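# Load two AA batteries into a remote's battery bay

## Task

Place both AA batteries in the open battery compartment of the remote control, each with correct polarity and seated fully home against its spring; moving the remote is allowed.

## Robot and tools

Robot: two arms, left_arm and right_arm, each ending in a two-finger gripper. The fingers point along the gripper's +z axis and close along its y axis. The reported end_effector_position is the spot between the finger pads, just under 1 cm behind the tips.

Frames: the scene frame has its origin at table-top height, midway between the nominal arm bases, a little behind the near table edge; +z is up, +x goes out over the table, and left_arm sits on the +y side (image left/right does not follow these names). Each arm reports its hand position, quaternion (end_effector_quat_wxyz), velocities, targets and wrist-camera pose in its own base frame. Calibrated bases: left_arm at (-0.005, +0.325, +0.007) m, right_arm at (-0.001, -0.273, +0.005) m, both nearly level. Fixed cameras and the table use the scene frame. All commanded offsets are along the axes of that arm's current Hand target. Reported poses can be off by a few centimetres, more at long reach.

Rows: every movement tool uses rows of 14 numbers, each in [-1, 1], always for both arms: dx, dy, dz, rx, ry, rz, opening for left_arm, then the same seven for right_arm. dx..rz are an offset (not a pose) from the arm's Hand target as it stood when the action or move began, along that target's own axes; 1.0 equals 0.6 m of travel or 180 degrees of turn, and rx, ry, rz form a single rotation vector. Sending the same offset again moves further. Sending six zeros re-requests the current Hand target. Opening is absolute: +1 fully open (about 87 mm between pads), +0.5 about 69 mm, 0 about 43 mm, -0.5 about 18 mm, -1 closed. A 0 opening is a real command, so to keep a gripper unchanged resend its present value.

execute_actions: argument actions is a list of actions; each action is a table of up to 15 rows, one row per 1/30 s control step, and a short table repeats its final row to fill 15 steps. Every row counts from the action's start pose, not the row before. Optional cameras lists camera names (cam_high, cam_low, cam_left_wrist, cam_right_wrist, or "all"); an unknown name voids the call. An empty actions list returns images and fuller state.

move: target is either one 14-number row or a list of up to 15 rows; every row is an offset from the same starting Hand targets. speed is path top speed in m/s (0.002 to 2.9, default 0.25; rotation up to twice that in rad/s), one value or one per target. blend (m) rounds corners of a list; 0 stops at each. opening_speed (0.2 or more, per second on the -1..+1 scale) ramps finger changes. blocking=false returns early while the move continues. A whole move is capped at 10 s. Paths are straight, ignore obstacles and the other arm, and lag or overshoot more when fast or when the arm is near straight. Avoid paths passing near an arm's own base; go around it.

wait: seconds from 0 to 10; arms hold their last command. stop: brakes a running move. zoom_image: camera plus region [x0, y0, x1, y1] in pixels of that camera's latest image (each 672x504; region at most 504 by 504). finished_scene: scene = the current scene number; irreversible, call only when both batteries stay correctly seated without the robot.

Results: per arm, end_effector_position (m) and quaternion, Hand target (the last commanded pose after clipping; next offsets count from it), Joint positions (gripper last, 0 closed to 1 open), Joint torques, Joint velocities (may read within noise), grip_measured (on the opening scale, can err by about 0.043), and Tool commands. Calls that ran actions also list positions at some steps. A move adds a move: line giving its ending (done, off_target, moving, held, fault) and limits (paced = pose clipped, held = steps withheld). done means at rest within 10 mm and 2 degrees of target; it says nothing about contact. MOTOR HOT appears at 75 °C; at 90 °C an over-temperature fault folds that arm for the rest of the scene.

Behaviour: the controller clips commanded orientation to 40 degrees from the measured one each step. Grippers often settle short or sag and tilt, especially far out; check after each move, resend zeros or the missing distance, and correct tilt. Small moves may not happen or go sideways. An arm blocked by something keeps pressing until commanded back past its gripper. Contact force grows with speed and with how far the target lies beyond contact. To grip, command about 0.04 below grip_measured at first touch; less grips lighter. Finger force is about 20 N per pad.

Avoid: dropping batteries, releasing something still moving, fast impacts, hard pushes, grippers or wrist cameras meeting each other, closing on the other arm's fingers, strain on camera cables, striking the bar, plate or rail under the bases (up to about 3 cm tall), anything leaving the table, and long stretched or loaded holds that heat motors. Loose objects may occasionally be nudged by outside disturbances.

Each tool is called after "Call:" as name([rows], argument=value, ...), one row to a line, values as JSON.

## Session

Call:
execute_actions(actions=[])

Scene clock: 0.00 s.
left_arm: end_effector_position=(+0.3813, +0.0121, +0.0521) grip_measured=+0.970 end_effector_quat_wxyz=(+0.580, -0.036, +0.811, +0.066) | right_arm: end_effector_position=(+0.3719, -0.0066, +0.0220) grip_measured=+1.000 end_effector_quat_wxyz=(+0.524, +0.035, +0.851, -0.029)
Joint positions: left_arm=[-0.064 1.553 0.359 0.861 -0.211 -0.003 0.985] | right_arm=[0.03 1.582 0.387 0.727 0.112 0.044 1]
Joint velocities: within noise
Joint torques (N m): no reading
Heat: left arm: 34 °C; right arm: 37 °C.
Hand target: left_arm +0.3850, +0.0129, +0.0588; +0.587, -0.038, +0.806, +0.067 | right_arm +0.3782, -0.0049, +0.0314; +0.537, +0.034, +0.842, -0.026
Tool commands: left_gripper/opening=+1.0 right_gripper/opening=+1.0
camera_calibration:
cam_left_wrist: T_world_to_cam=[[0.132096, -0.987711, -0.0835268, -0.0329012], [-0.92566, -0.0927782, -0.366804, 0.395827], [0.354547, 0.125771, -0.926541, 0.0554209], [0, 0, 0, 1]] pos_world=[0.351098, -0.0027431, 0.193792]
cam_right_wrist: T_world_to_cam=[[-0.0924113, -0.995721, -0.000577878, 0.0289785], [-0.96789, 0.0899645, -0.234726, 0.387753], [0.233773, -0.021132, -0.972061, 0.0799304], [0, 0, 0, 1]] pos_world=[0.359295, -0.00434048, 0.16873]

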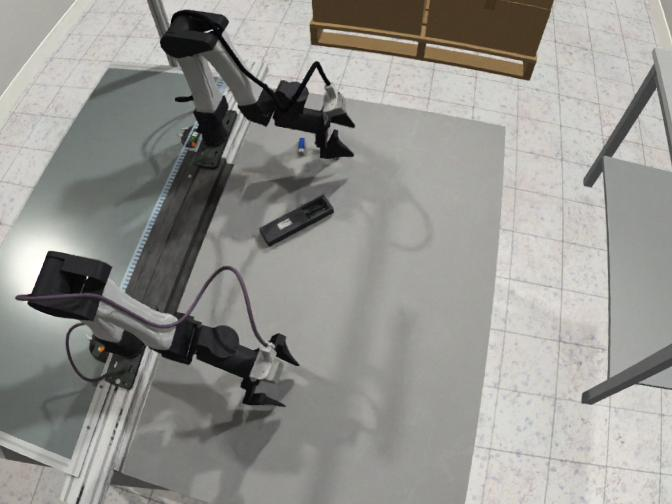

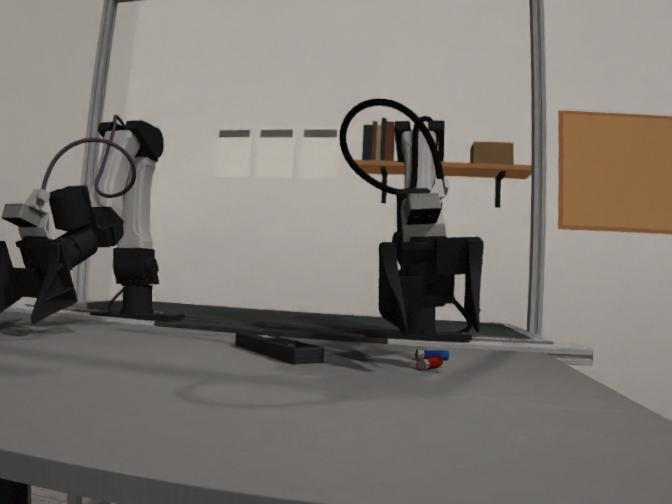

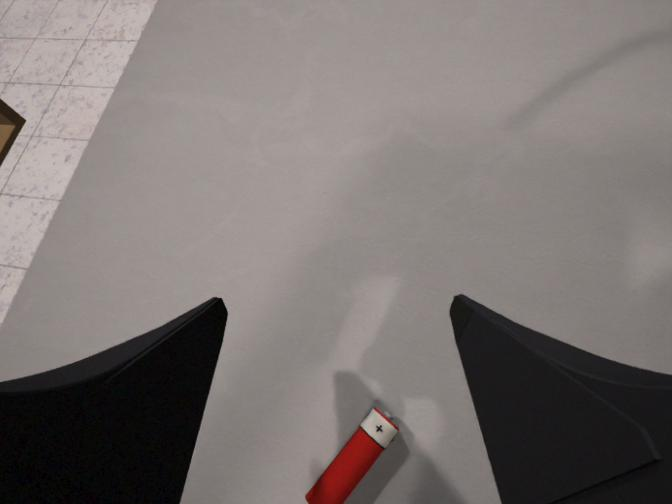

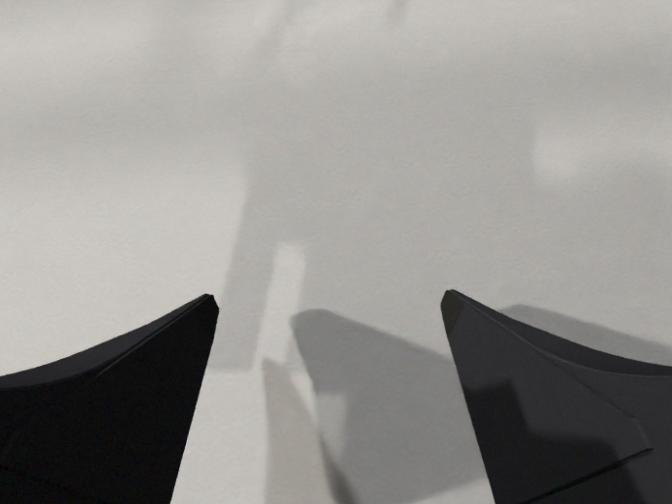

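Call:
zoom_image(camera="cam_high", region=[240, 120, 380, 260])

Call:
zoom_image(camera="cam_high", region=[290, 185, 345, 230])

Call:
zoom_image(camera="cam_low", region=[220, 320, 460, 400])

Scaled by 3.600 from the camera's 672x504 image, which has a finer 960x720 frame.

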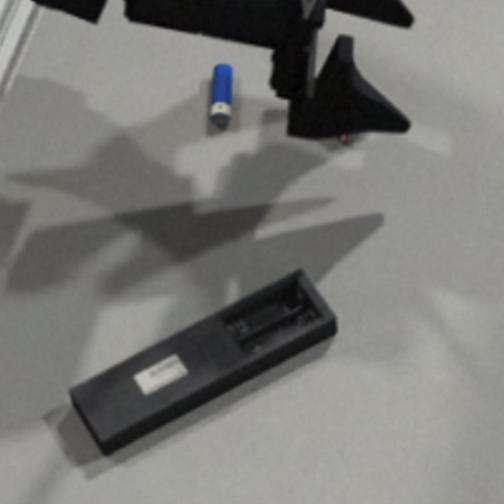

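Scaled by 9.164 from the camera's 672x504 image, which has a finer 960x720 frame.

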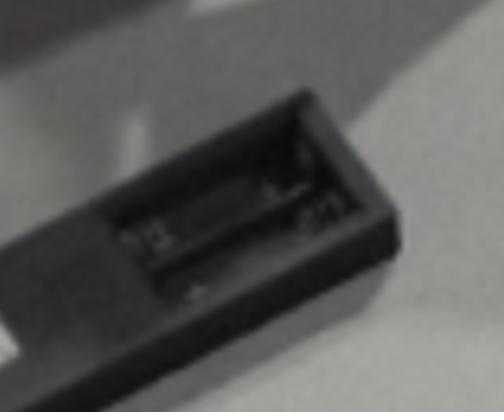

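Scaled by 2.100 from the camera's 672x504 image, which has a finer 960x720 frame.

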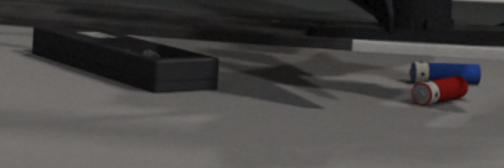

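Call:
move([
  [-0.0323,-0.0387,-0.059,0.1329,0.4581,0.1985,-0.1,0.045,0.4375,-0.3754,-0.2417,0.0232,-0.1244,0.6],
  [-0.0323,-0.0387,-0.059,0.1329,0.4581,0.1985,-0.1,0.1268,0.4382,-0.3374,-0.2417,0.0232,-0.1244,0.6],
], speed=0.3, cameras=["all"])

Scene clock: 68.17 s.
left_arm: end_effector_position=(+0.3585, -0.0183, +0.0861) grip_measured=-0.100 end_effector_quat_wxyz=(-0.105, +0.262, +0.959, +0.031) | right_arm: end_effector_position=(+0.1843, +0.2725, +0.0445) grip_measured=+0.600 end_effector_quat_wxyz=(+0.460, -0.333, +0.803, +0.182)
Joint positions: left_arm=[-0.138 2.285 2.076 -1.564 -0.089 0.386 0.45] | right_arm=[1.109 1.278 0.367 0.349 0.289 0.162 0.8]
Joint torques (N m): left_arm=[-0.12 -9.5 8.73 -0.27 -0.12 0.16] | right_arm=[0.64 -2.28 5.6 2.04 0.19 0.16]
Heat: left arm: 37 °C; right arm: 40 °C.
Hand target: left_arm +0.3608, -0.0159, +0.0864; -0.125, +0.265, +0.955, +0.035 | right_arm +0.1856, +0.2756, +0.0458; +0.467, -0.326, +0.801, +0.186
Off the commanded pose: left_arm 0.004 m, 2 deg | right_arm 0.004 m, 1 deg.
joint sent to its limit (left arm) — joint 4 (wrist pitch), lower limit. The joint targets still meet the commanded pose.
move: done
camera_calibration:
cam_left_wrist: T_world_to_cam=[[-0.524364, -0.851487, -0.00359308, 0.173817], [-0.396835, 0.240642, 0.885784, 0.0930798], [-0.753369, 0.465899, -0.464084, 0.462388], [0, 0, 0, 1]] pos_world=[0.476429, -0.0898227, 0.132763]
cam_right_wrist: T_world_to_cam=[[0.699972, -0.71417, 0.00118557, 0.066757], [-0.704138, -0.690415, -0.165884, 0.347227], [0.119288, 0.115279, -0.986145, 0.136173], [0, 0, 0, 1]] pos_world=[0.181524, 0.271709, 0.191807]

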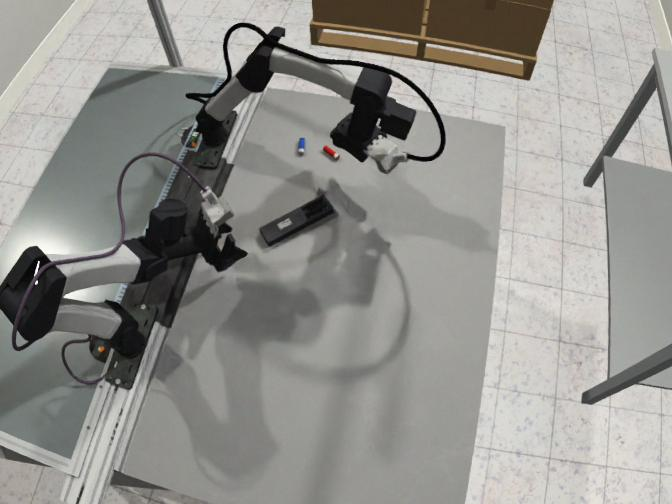

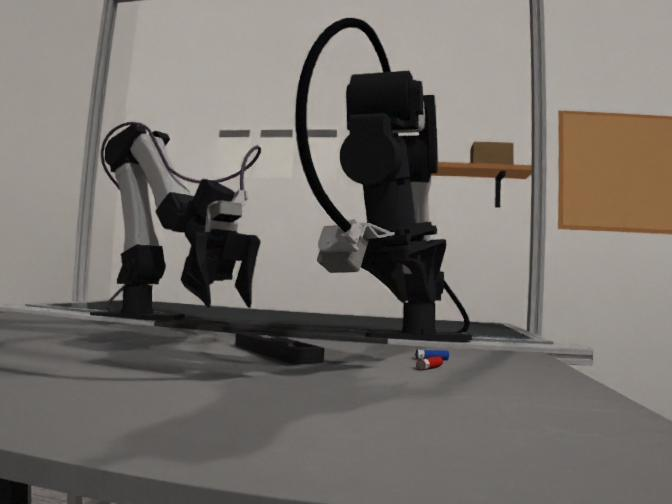

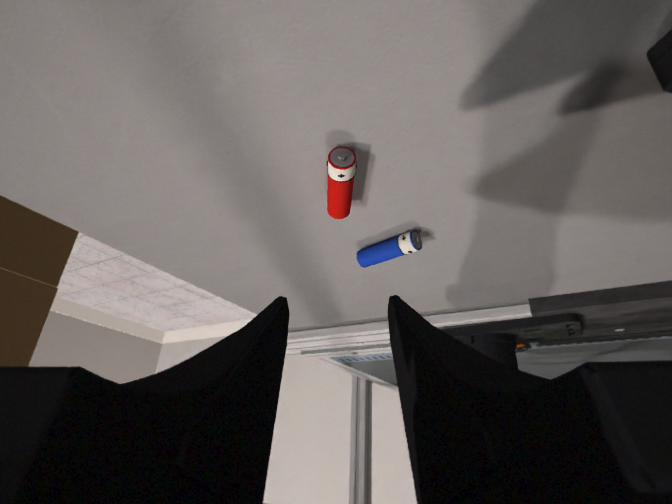

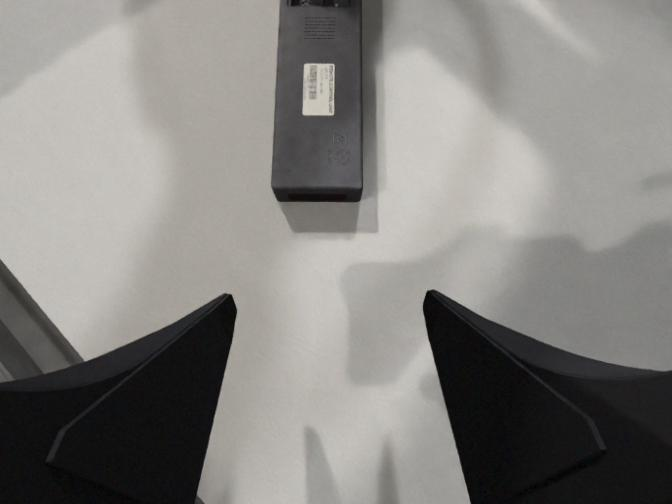

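Call:
move(target=[-0.0023,0.0003,0.0865,0,0,0.019,-0.1,0.0138,0.0157,0.0755,0.012,0,0.0068,0.5], speed=0.2, cameras=["cam_left_wrist","cam_right_wrist"])

Scene clock: 103.20 s.
left_arm: end_effector_position=(+0.3469, -0.0143, +0.0421) grip_measured=-0.100 end_effector_quat_wxyz=(-0.128, +0.292, +0.948, +0.025) | right_arm: end_effector_position=(+0.1981, +0.2917, +0.0047) grip_measured=+0.500 end_effector_quat_wxyz=(+0.453, -0.322, +0.815, +0.162)
Joint positions: left_arm=[-0.138 2.285 1.885 -1.416 -0.089 0.449 0.45] | right_arm=[1.117 1.575 0.409 0.562 0.333 0.188 0.75]
Joint torques (N m): left_arm=[0.55 -9.78 5.75 0.04 -0.1 0.17] | right_arm=[0.73 -3.66 7.76 1.98 0.2 0.18]
Heat: left arm: 39 °C; right arm: 39 °C.
Hand target: left_arm +0.3507, -0.0095, +0.0359; -0.126, +0.293, +0.947, +0.031 | right_arm +0.2047, +0.3067, +0.0162; +0.471, -0.308, +0.808, +0.176
Off the commanded pose: left_arm 0.009 m, 1 deg | right_arm 0.020 m, 3 deg.
move: off_target (right_arm)
camera_calibration:
cam_left_wrist: T_world_to_cam=[[-0.574553, -0.81794, 0.0293948, 0.187599], [-0.336524, 0.268821, 0.902489, 0.105228], [-0.746084, 0.508636, -0.429708, 0.427999], [0, 0, 0, 1]] pos_world=[0.462521, -0.0925381, 0.0834333]
cam_right_wrist: T_world_to_cam=[[0.66876, -0.743295, 0.0164915, 0.0854014], [-0.734986, -0.664302, -0.136012, 0.361987], [0.112053, 0.0788386, -0.99057, 0.105052], [0, 0, 0, 1]] pos_world=[0.197171, 0.295665, 0.151887]
Images, in order (width x height): cam_left_wrist 672x504, cam_right_wrist 672x504.

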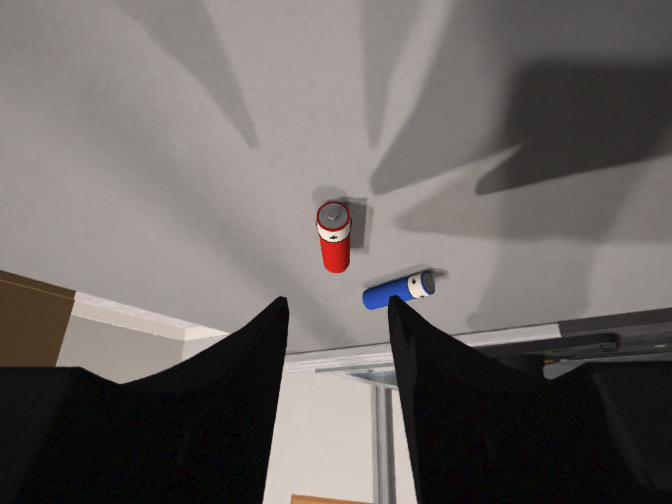

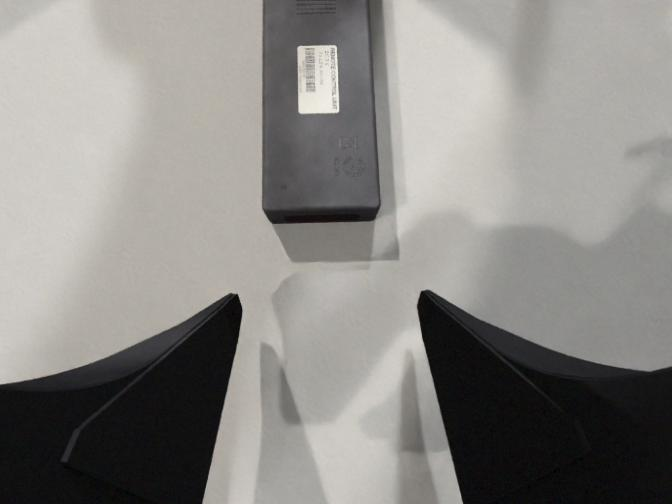

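Call:
move([
  [0.0008,0.0023,0.0603,0,0,0,-0.1,-0.011,0.0017,0.0908,0,0,0,0.5],
  [0.0008,0.0023,0.0603,0,0,0,-0.72,-0.011,0.0017,0.0908,0,0,0,0.5],
], speed=0.12, opening_speed=0.8, cameras=["cam_left_wrist","cam_right_wrist"])

Scene clock: 130.93 s.
left_arm: end_effector_position=(+0.3399, -0.0078, +0.0077) grip_measured=-0.718 end_effector_quat_wxyz=(-0.128, +0.293, +0.947, +0.028) | right_arm: end_effector_position=(+0.2363, +0.3290, -0.0113) grip_measured=+0.500 end_effector_quat_wxyz=(+0.462, -0.308, +0.816, +0.162)
Joint positions: left_arm=[-0.128 2.285 1.744 -1.274 -0.098 0.461 0.141] | right_arm=[1.064 1.823 0.577 0.668 0.31 0.174 0.75]
Joint torques (N m): left_arm=[0.79 -9.57 5.64 0.05 -0.05 0.16] | right_arm=[-0.27 -5.2 7.02 1.95 -0.11 -0.07]
Heat: left arm: 40 °C; right arm: 40 °C.
Hand target: left_arm +0.3430, -0.0032, +0.0010; -0.126, +0.293, +0.947, +0.031 | right_arm +0.2419, +0.3410, -0.0050; +0.471, -0.308, +0.808, +0.176
Off the commanded pose: left_arm 0.009 m, 0 deg | right_arm 0.015 m, 2 deg.
move: off_target (right_arm)
camera_calibration:
cam_left_wrist: T_world_to_cam=[[-0.577544, -0.815998, 0.0243018, 0.190899], [-0.336612, 0.265155, 0.903541, 0.132163], [-0.743731, 0.513654, -0.427813, 0.403887], [0, 0, 0, 1]] pos_world=[0.455124, -0.0867286, 0.0487346]
cam_right_wrist: T_world_to_cam=[[0.648975, -0.760768, 0.00797743, 0.0982385], [-0.750804, -0.6421, -0.15492, 0.408855], [0.122981, 0.09455, -0.987895, 0.0743429], [0, 0, 0, 1]] pos_world=[0.234073, 0.330234, 0.135999]
Images, in order (width x height): cam_left_wrist 672x504, cam_right_wrist 672x504.

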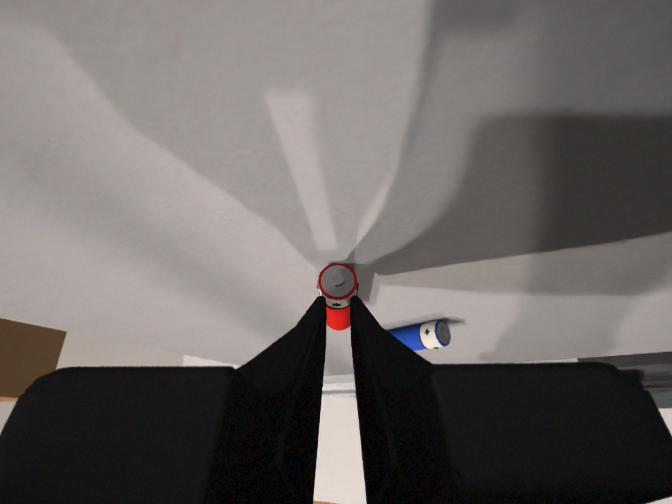

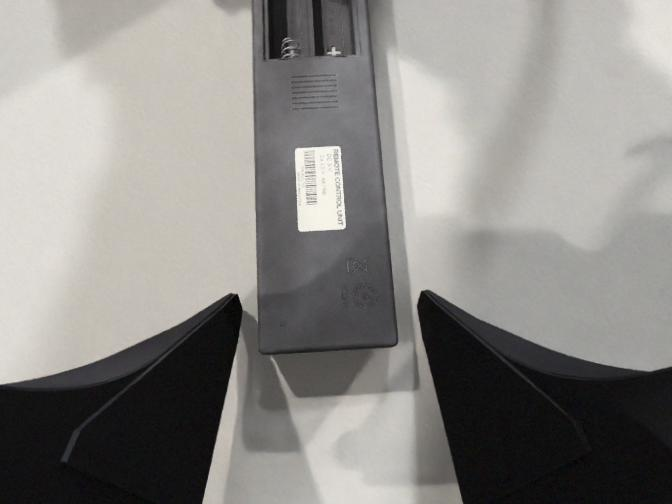

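Call:
move([
  [0,0,0,0,0,0,-0.45,0,0,0,-0.0145,0,-0.0082,0.5],
  [0,0,0.0083,0,0,0,-0.45,0,0,0,-0.0145,0,-0.0082,0.5],
  [0,0,0.0083,0,0,0,-0.85,0,0,0,-0.0145,0,-0.0082,-0.02],
], speed=0.1, opening_speed=0.8, cameras=["cam_left_wrist","cam_right_wrist"])

Scene clock: 147.90 s.
left_arm: end_effector_position=(+0.3394, -0.0075, +0.0036) grip_measured=-0.630 end_effector_quat_wxyz=(-0.126, +0.294, +0.947, +0.028) | right_arm: end_effector_position=(+0.2370, +0.3316, -0.0109) grip_measured=+0.086 end_effector_quat_wxyz=(+0.456, -0.329, +0.808, +0.175)
Joint positions: left_arm=[-0.128 2.285 1.728 -1.255 -0.099 0.462 0.185] | right_arm=[1.041 1.823 0.577 0.678 0.244 0.133 0.543]
Joint torques (N m): left_arm=[0.87 -9.47 5.52 0.06 -0.06 0.17] | right_arm=[-0.28 -5.48 6.16 2.01 -0.13 -0.06]
Heat: left arm: 41 °C; right arm: 41 °C.
Hand target: left_arm +0.3420, -0.0027, -0.0038; -0.126, +0.293, +0.947, +0.031 | right_arm +0.2419, +0.3410, -0.0050; +0.466, -0.329, +0.799, +0.188
Off the commanded pose: left_arm 0.009 m, 0 deg | right_arm 0.012 m, 2 deg.
move: off_target (right_arm); target 3's new opening was sent with right_arm's hand 0.012 m and 2 deg from that target
camera_calibration:
cam_left_wrist: T_world_to_cam=[[-0.578667, -0.815252, 0.022566, 0.191323], [-0.338935, 0.265559, 0.902553, 0.136384], [-0.7418, 0.514629, -0.429988, 0.401037], [0, 0, 0, 1]] pos_world=[0.454427, -0.0866267, 0.0450303]
cam_right_wrist: T_world_to_cam=[[0.689231, -0.724526, 0.004793, 0.0780653], [-0.715483, -0.681642, -0.153128, 0.415938], [0.114212, 0.102111, -0.988195, 0.0739558], [0, 0, 0, 1]] pos_world=[0.235345, 0.332529, 0.1364]
Images, in order (width x height): cam_left_wrist 672x504, cam_right_wrist 672x504.

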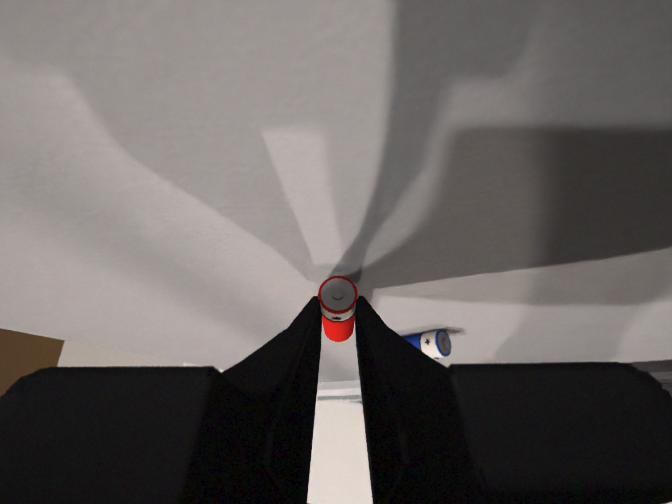

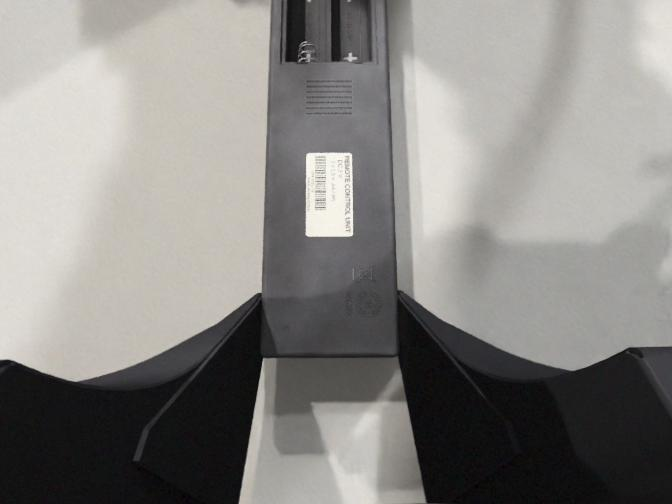

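Call:
move([
  [0.0257,-0.0015,-0.0966,0,0,0,-0.75,0,0,0,0,0,0,-0.02],
  [-0.1097,-0.2257,-0.1425,0.0102,-0.1254,-0.4231,-0.75,0,0,0,0,0,0,-0.02],
], speed=[0.2,0.3], blend=[0.02,0], cameras=["cam_left_wrist","cam_right_wrist","cam_low"])

Scene clock: 188.03 s.
left_arm: end_effector_position=(+0.3292, -0.1611, +0.0479) grip_measured=-0.630 end_effector_quat_wxyz=(+0.060, -0.345, +0.935, +0.052) | right_arm: end_effector_position=(+0.2370, +0.3316, -0.0109) grip_measured=+0.086 end_effector_quat_wxyz=(+0.456, -0.329, +0.808, +0.175)
Joint positions: left_arm=[-0.429 2.016 1.575 -1.117 -0.158 -1.134 0.185] | right_arm=[1.041 1.823 0.577 0.678 0.244 0.133 0.543]
Joint torques (N m): left_arm=[-0.14 -13.16 6.06 0.49 -0.25 -0.02] | right_arm=[-0.29 -5.48 6.19 2.02 -0.12 -0.07]
Heat: left arm: 42 °C; right arm: 41 °C.
Hand target: left_arm +0.3369, -0.1618, +0.0641; +0.089, -0.351, +0.932, +0.034 | right_arm +0.2419, +0.3410, -0.0050; +0.466, -0.329, +0.799, +0.188
Off the commanded pose: left_arm 0.018 m, 4 deg | right_arm 0.012 m, 2 deg.
move: off_target (left_arm, right_arm)
camera_calibration:
cam_left_wrist: T_world_to_cam=[[0.63729, -0.768224, -0.0607797, -0.329446], [-0.552934, -0.510777, 0.658309, 0.090841], [-0.536773, -0.385926, -0.75029, 0.294266], [0, 0, 0, 1]] pos_world=[0.418136, -0.093124, 0.14096]
cam_right_wrist: T_world_to_cam=[[0.689231, -0.724526, 0.004793, 0.0780653], [-0.715483, -0.681642, -0.153128, 0.415938], [0.114212, 0.102111, -0.988195, 0.0739558], [0, 0, 0, 1]] pos_world=[0.235345, 0.332529, 0.1364]
Images, in order (width x height): cam_low 672x504, cam_left_wrist 672x504, cam_right_wrist 672x504.

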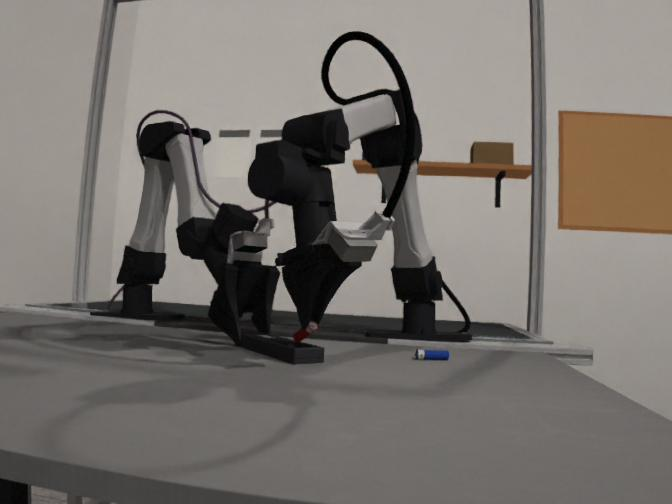

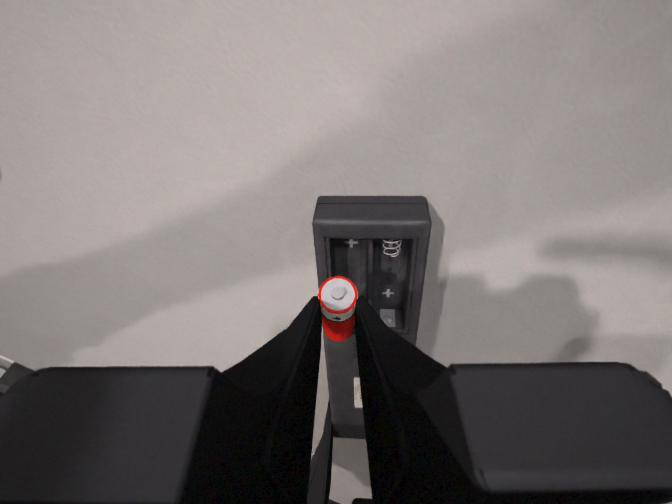

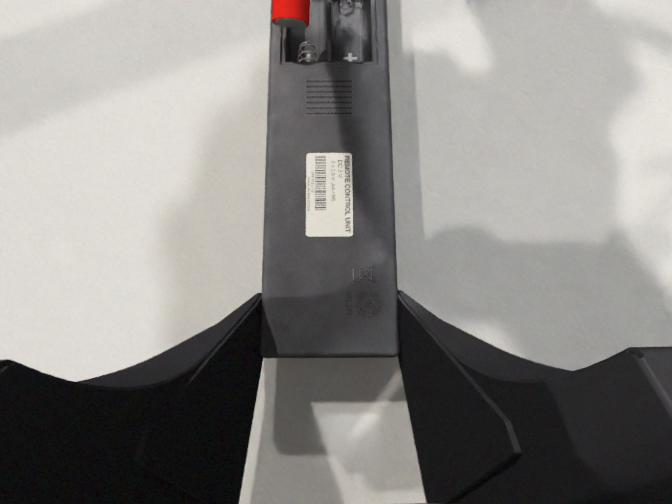

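Call:
zoom_image(camera="cam_left_wrist", region=[300, 190, 440, 350])

Call:
zoom_image(camera="cam_right_wrist", region=[260, 0, 400, 110])

Scaled by 3.150 from the camera's 672x504 image, which has a finer 960x720 frame.

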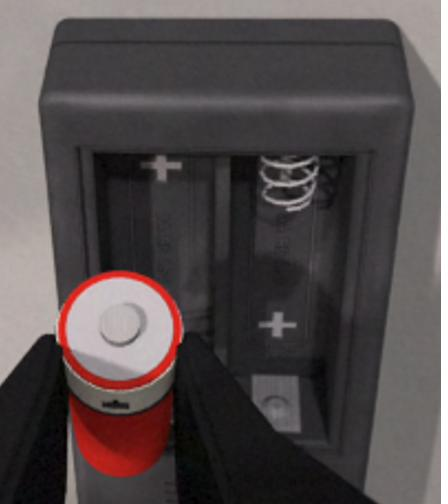

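Scaled by 3.600 from the camera's 672x504 image, which has a finer 960x720 frame.

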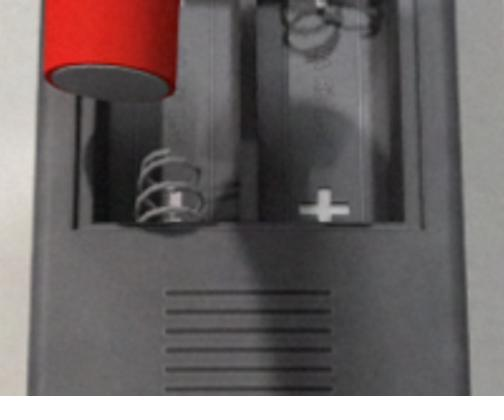

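Call:
move(target=[-0.0065,-0.007,0.0115,0,0,-0.011,-0.75,0,0,0,0,0,0,-0.02], speed=0.1, cameras=["cam_left_wrist","cam_right_wrist"])

Call:
zoom_image(camera="cam_right_wrist", region=[260, 0, 400, 110])

Call:
zoom_image(camera="cam_left_wrist", region=[300, 190, 440, 350])

Scene clock: 233.33 s.
left_arm: end_effector_position=(+0.3338, -0.1636, +0.0476) grip_measured=-0.630 end_effector_quat_wxyz=(+0.067, -0.357, +0.931, +0.045) | right_arm: end_effector_position=(+0.2370, +0.3316, -0.0109) grip_measured=+0.086 end_effector_quat_wxyz=(+0.456, -0.329, +0.808, +0.175)
Joint positions: left_arm=[-0.429 2.016 1.575 -1.1 -0.158 -1.159 0.185] | right_arm=[1.041 1.823 0.577 0.678 0.244 0.133 0.543]
Joint torques (N m): left_arm=[0.73 -11.52 6.71 0.51 -0.25 -0.04] | right_arm=[-0.31 -5.52 6.22 2.02 -0.12 -0.09]
Heat: left arm: 47 °C; right arm: 42 °C.
Hand target: left_arm +0.3436, -0.1616, +0.0580; +0.090, -0.367, +0.925, +0.032 | right_arm +0.2419, +0.3410, -0.0050; +0.466, -0.329, +0.799, +0.188
Off the commanded pose: left_arm 0.014 m, 3 deg | right_arm 0.012 m, 2 deg.
move: off_target (left_arm, right_arm)
camera_calibration:
cam_left_wrist: T_world_to_cam=[[0.65717, -0.752572, -0.0420006, -0.339314], [-0.552443, -0.518821, 0.652405, 0.0910788], [-0.512772, -0.405538, -0.756706, 0.284691], [0, 0, 0, 1]] pos_world=[0.419284, -0.0926516, 0.141756]
cam_right_wrist: T_world_to_cam=[[0.689231, -0.724526, 0.004793, 0.0780653], [-0.715483, -0.681642, -0.153128, 0.415938], [0.114212, 0.102111, -0.988195, 0.0739558], [0, 0, 0, 1]] pos_world=[0.235345, 0.332529, 0.1364]
Images, in order (width x height): cam_left_wrist 672x504, cam_right_wrist 672x504.

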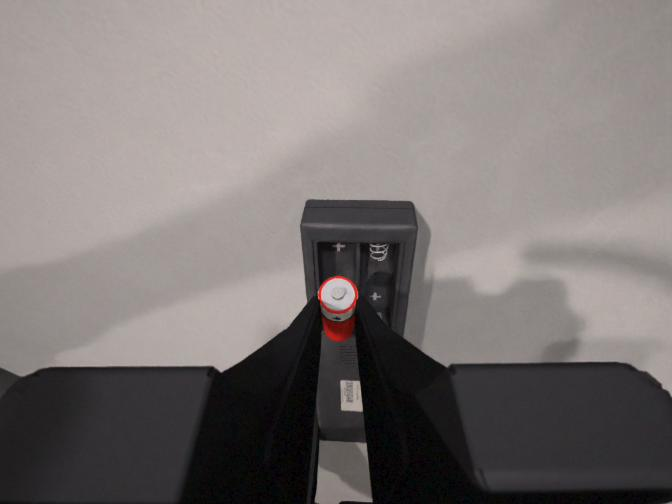

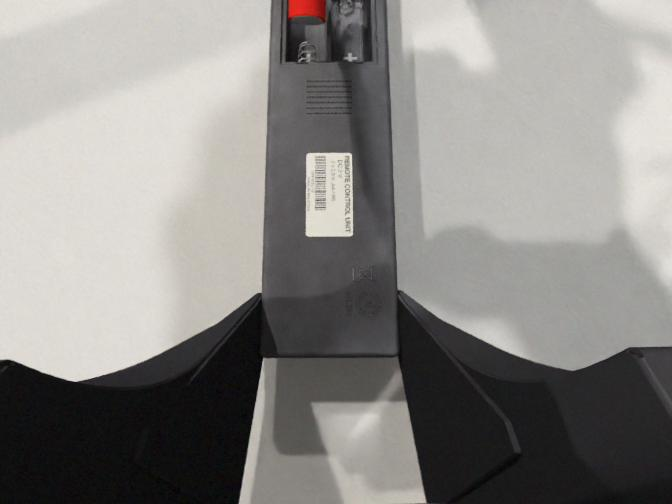

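Scaled by 3.600 from the camera's 672x504 image, which has a finer 960x720 frame.

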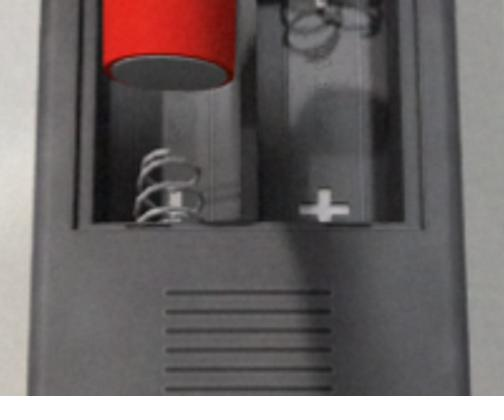

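Scaled by 3.150 from the camera's 672x504 image, which has a finer 960x720 frame.

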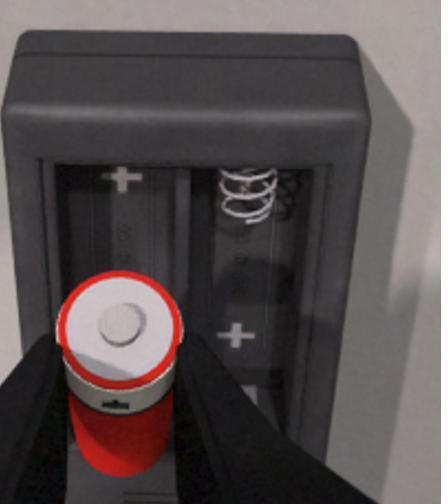

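Call:
move(target=[-0.009,0,0.012,0,0,0,-0.75,0,0,0,0,0,0,-0.02], speed=0.06, cameras=["cam_low","cam_right_wrist","cam_left_wrist"])

Scene clock: 258.80 s.
left_arm: end_effector_position=(+0.3410, -0.1607, +0.0475) grip_measured=-0.630 end_effector_quat_wxyz=(+0.073, -0.365, +0.927, +0.038) | right_arm: end_effector_position=(+0.2370, +0.3316, -0.0109) grip_measured=+0.086 end_effector_quat_wxyz=(+0.456, -0.329, +0.808, +0.175)
Joint positions: left_arm=[-0.414 2.016 1.575 -1.08 -0.158 -1.159 0.185] | right_arm=[1.041 1.823 0.577 0.678 0.244 0.133 0.543]
Joint torques (N m): left_arm=[0.8 -10.41 6.31 0.55 -0.25 0.15] | right_arm=[-0.23 -5.44 6.2 2.02 -0.14 -0.06]
Heat: left arm: 47 °C; right arm: 42 °C.
Hand target: left_arm +0.3485, -0.1571, +0.0520; +0.090, -0.367, +0.925, +0.032 | right_arm +0.2419, +0.3410, -0.0050; +0.466, -0.329, +0.799, +0.188
Off the commanded pose: left_arm 0.010 m, 2 deg | right_arm 0.012 m, 2 deg.
move: off_target (right_arm)
camera_calibration:
cam_left_wrist: T_world_to_cam=[[0.669181, -0.742741, -0.0230901, -0.345238], [-0.556754, -0.52171, 0.646408, 0.0978476], [-0.49216, -0.419708, -0.762643, 0.280438], [0, 0, 0, 1]] pos_world=[0.423524, -0.0876722, 0.142653]
cam_right_wrist: T_world_to_cam=[[0.689231, -0.724526, 0.004793, 0.0780653], [-0.715483, -0.681642, -0.153128, 0.415938], [0.114212, 0.102111, -0.988195, 0.0739558], [0, 0, 0, 1]] pos_world=[0.235345, 0.332529, 0.1364]
Images, in order (width x height): cam_low 672x504, cam_left_wrist 672x504, cam_right_wrist 672x504.

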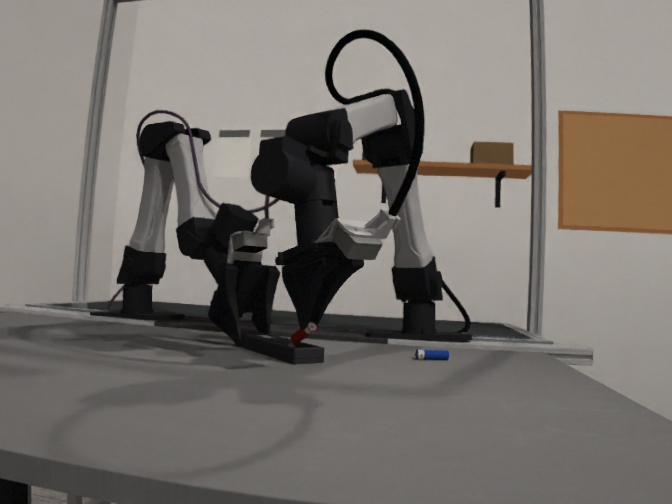

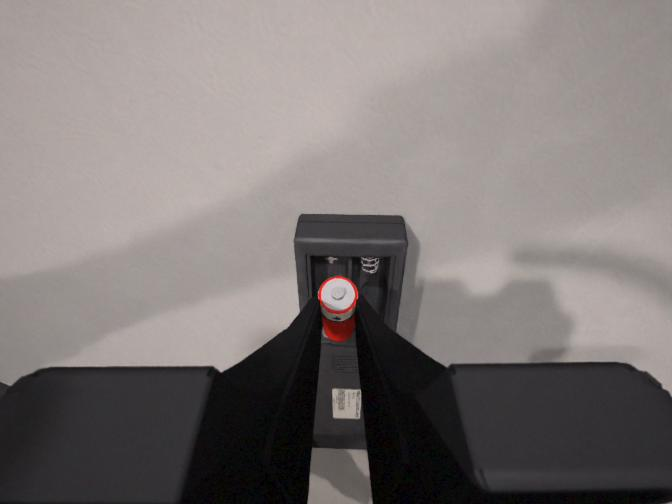

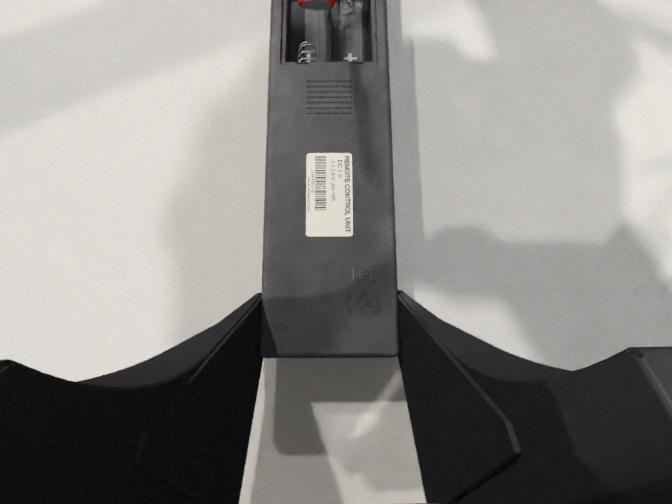

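Call:
zoom_image(camera="cam_right_wrist", region=[260, 0, 400, 105])

Call:
zoom_image(camera="cam_left_wrist", region=[270, 200, 430, 360])

Call:
zoom_image(camera="cam_low", region=[230, 310, 340, 370])

Scaled by 3.600 from the camera's 672x504 image, which has a finer 960x720 frame.

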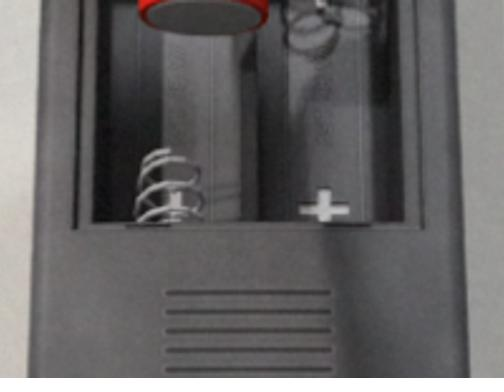

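Scaled by 3.150 from the camera's 672x504 image, which has a finer 960x720 frame.

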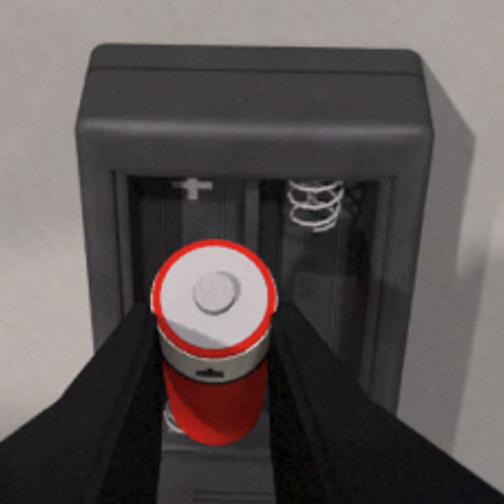

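Scaled by 4.582 from the camera's 672x504 image, which has a finer 960x720 frame.

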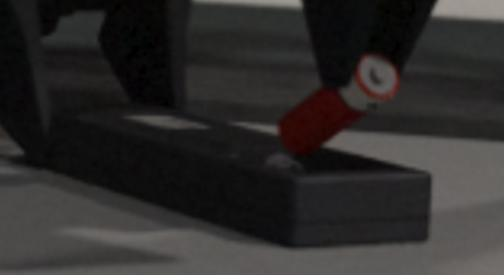

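Call:
move(target=[0.004,0.008,0.008,0,0,0,-0.75,0,0,0,0,0,0,-0.02], speed=0.06, cameras=["cam_low","cam_right_wrist","cam_left_wrist"])

Call:
zoom_image(camera="cam_right_wrist", region=[260, 0, 400, 105])

Call:
zoom_image(camera="cam_left_wrist", region=[270, 200, 430, 360])

Scene clock: 282.03 s.
left_arm: end_effector_position=(+0.3360, -0.1585, +0.0376) grip_measured=-0.630 end_effector_quat_wxyz=(+0.069, -0.364, +0.928, +0.043) | right_arm: end_effector_position=(+0.2369, +0.3316, -0.0109) grip_measured=+0.086 end_effector_quat_wxyz=(+0.456, -0.329, +0.808, +0.176)
Joint positions: left_arm=[-0.414 2.016 1.534 -1.052 -0.158 -1.158 0.185] | right_arm=[1.041 1.823 0.577 0.678 0.243 0.133 0.543]
Joint torques (N m): left_arm=[0.9 -11.55 6.04 0.53 -0.25 0.13] | right_arm=[-0.31 -5.52 6.16 2.01 -0.12 -0.07]
Heat: left arm: 46 °C; right arm: 43 °C.
Hand target: left_arm +0.3442, -0.1547, +0.0468; +0.090, -0.367, +0.925, +0.032 | right_arm +0.2419, +0.3410, -0.0050; +0.466, -0.329, +0.800, +0.188
Off the commanded pose: left_arm 0.013 m, 3 deg | right_arm 0.012 m, 2 deg.
move: off_target (left_arm, right_arm)
camera_calibration:
cam_left_wrist: T_world_to_cam=[[0.668279, -0.743102, -0.0346867, -0.339853], [-0.549631, -0.524635, 0.650126, 0.0996148], [-0.501308, -0.4154, -0.759034, 0.274961], [0, 0, 0, 1]] pos_world=[0.419708, -0.0860648, 0.132154]
cam_right_wrist: T_world_to_cam=[[0.689696, -0.724086, 0.00439417, 0.0779325], [-0.7151, -0.682066, -0.153032, 0.415904], [0.113805, 0.102403, -0.988211, 0.0739682], [0, 0, 0, 1]] pos_world=[0.235245, 0.332529, 0.1364]
Images, in order (width x height): cam_low 672x504, cam_left_wrist 672x504, cam_right_wrist 672x504.

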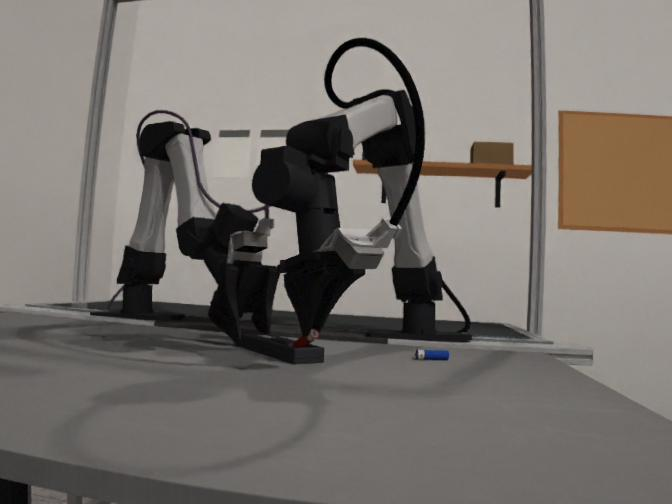

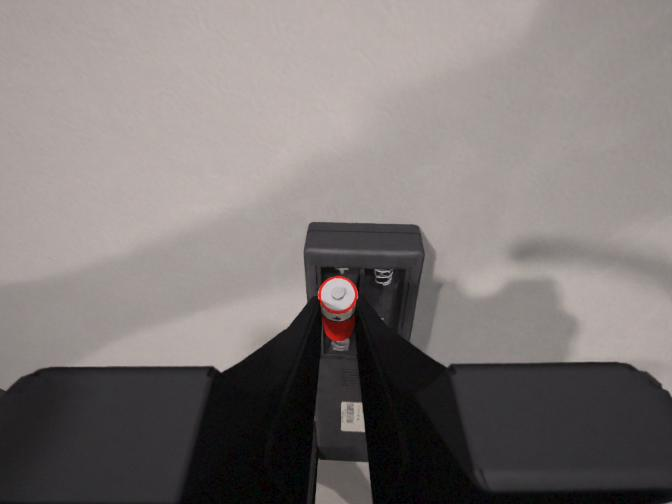

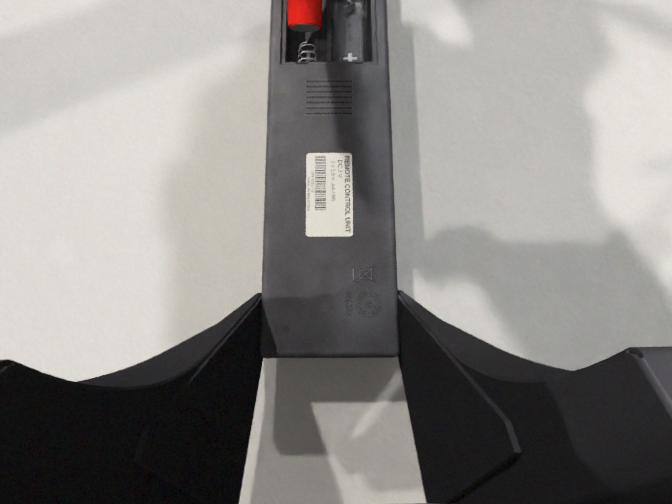

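Scaled by 3.600 from the camera's 672x504 image, which has a finer 960x720 frame.

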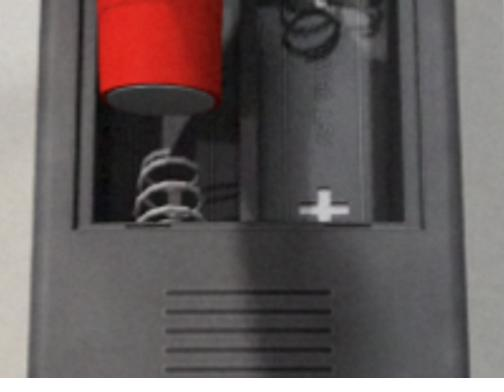

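Scaled by 3.150 from the camera's 672x504 image, which has a finer 960x720 frame.

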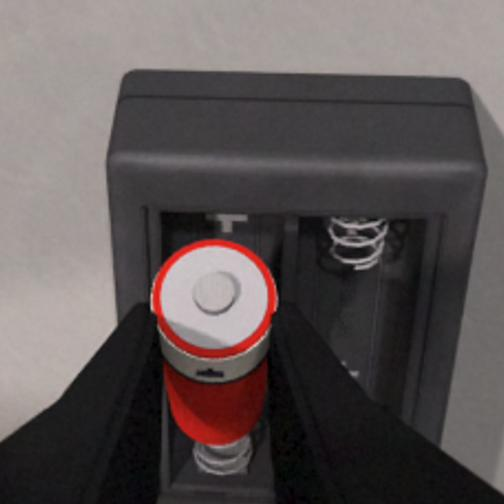

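Call:
move([
  [0.0035,0,0.018,0,0,0,-0.75,0,0,0,0,0,0,-0.02],
  [0.077,0,0.0037,0,0,0,-0.75,0,0,0,0,0,0,-0.02],
], speed=[0.06,0.06], cameras=["cam_low","cam_right_wrist","cam_left_wrist"])

Call:
zoom_image(camera="cam_right_wrist", region=[260, 0, 400, 105])

Call:
zoom_image(camera="cam_low", region=[230, 310, 340, 370])

Scene clock: 307.83 s.
left_arm: end_effector_position=(+0.3259, -0.1675, +0.0309) grip_measured=-0.630 end_effector_quat_wxyz=(+0.115, -0.369, +0.920, +0.060) | right_arm: end_effector_position=(+0.2369, +0.3316, -0.0109) grip_measured=+0.086 end_effector_quat_wxyz=(+0.456, -0.329, +0.808, +0.176)
Joint positions: left_arm=[-0.491 1.972 1.444 -0.986 -0.254 -1.247 0.185] | right_arm=[1.041 1.823 0.577 0.678 0.243 0.133 0.543]
Joint torques (N m): left_arm=[-2.36 -10.89 4.88 0.29 0.58 -0.1] | right_arm=[-0.28 -5.52 6.16 2.01 -0.12 -0.06]
Heat: left arm: 47 °C; right arm: 44 °C.
Hand target: left_arm +0.3115, -0.1855, +0.0359; +0.090, -0.367, +0.925, +0.032 | right_arm +0.2419, +0.3410, -0.0050; +0.466, -0.329, +0.800, +0.188
Off the commanded pose: left_arm 0.024 m, 4 deg | right_arm 0.012 m, 2 deg.
move: off_target (left_arm, right_arm)
camera_calibration:
cam_left_wrist: T_world_to_cam=[[0.681229, -0.731348, -0.0325166, -0.342392], [-0.587693, -0.572823, 0.571394, 0.100557], [-0.436514, -0.37014, -0.820031, 0.249435], [0, 0, 0, 1]] pos_world=[0.401226, -0.100481, 0.135954]
cam_right_wrist: T_world_to_cam=[[0.689866, -0.723922, 0.00471693, 0.0778671], [-0.714905, -0.68227, -0.153031, 0.415994], [0.114001, 0.102199, -0.98821, 0.0739797], [0, 0, 0, 1]] pos_world=[0.235245, 0.332629, 0.1364]
Images, in order (width x height): cam_low 672x504, cam_left_wrist 672x504, cam_right_wrist 672x504.

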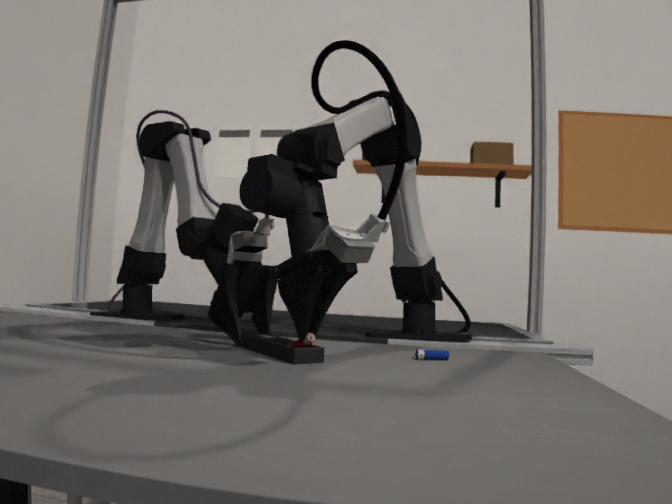

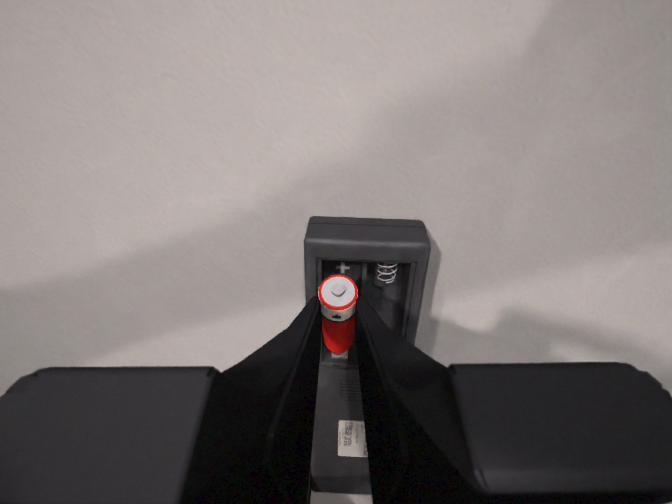

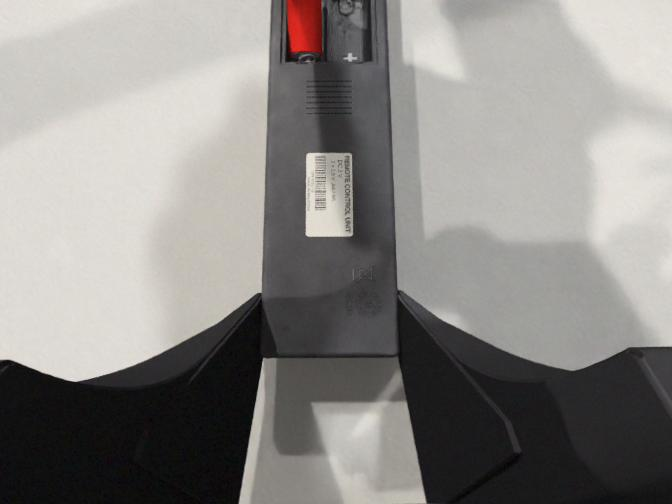

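Scaled by 3.600 from the camera's 672x504 image, which has a finer 960x720 frame.

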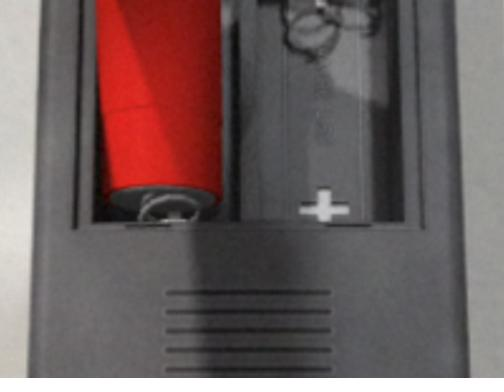

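Scaled by 4.582 from the camera's 672x504 image, which has a finer 960x720 frame.

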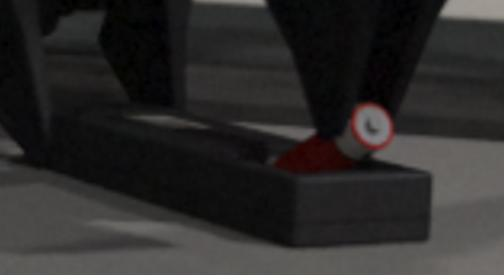

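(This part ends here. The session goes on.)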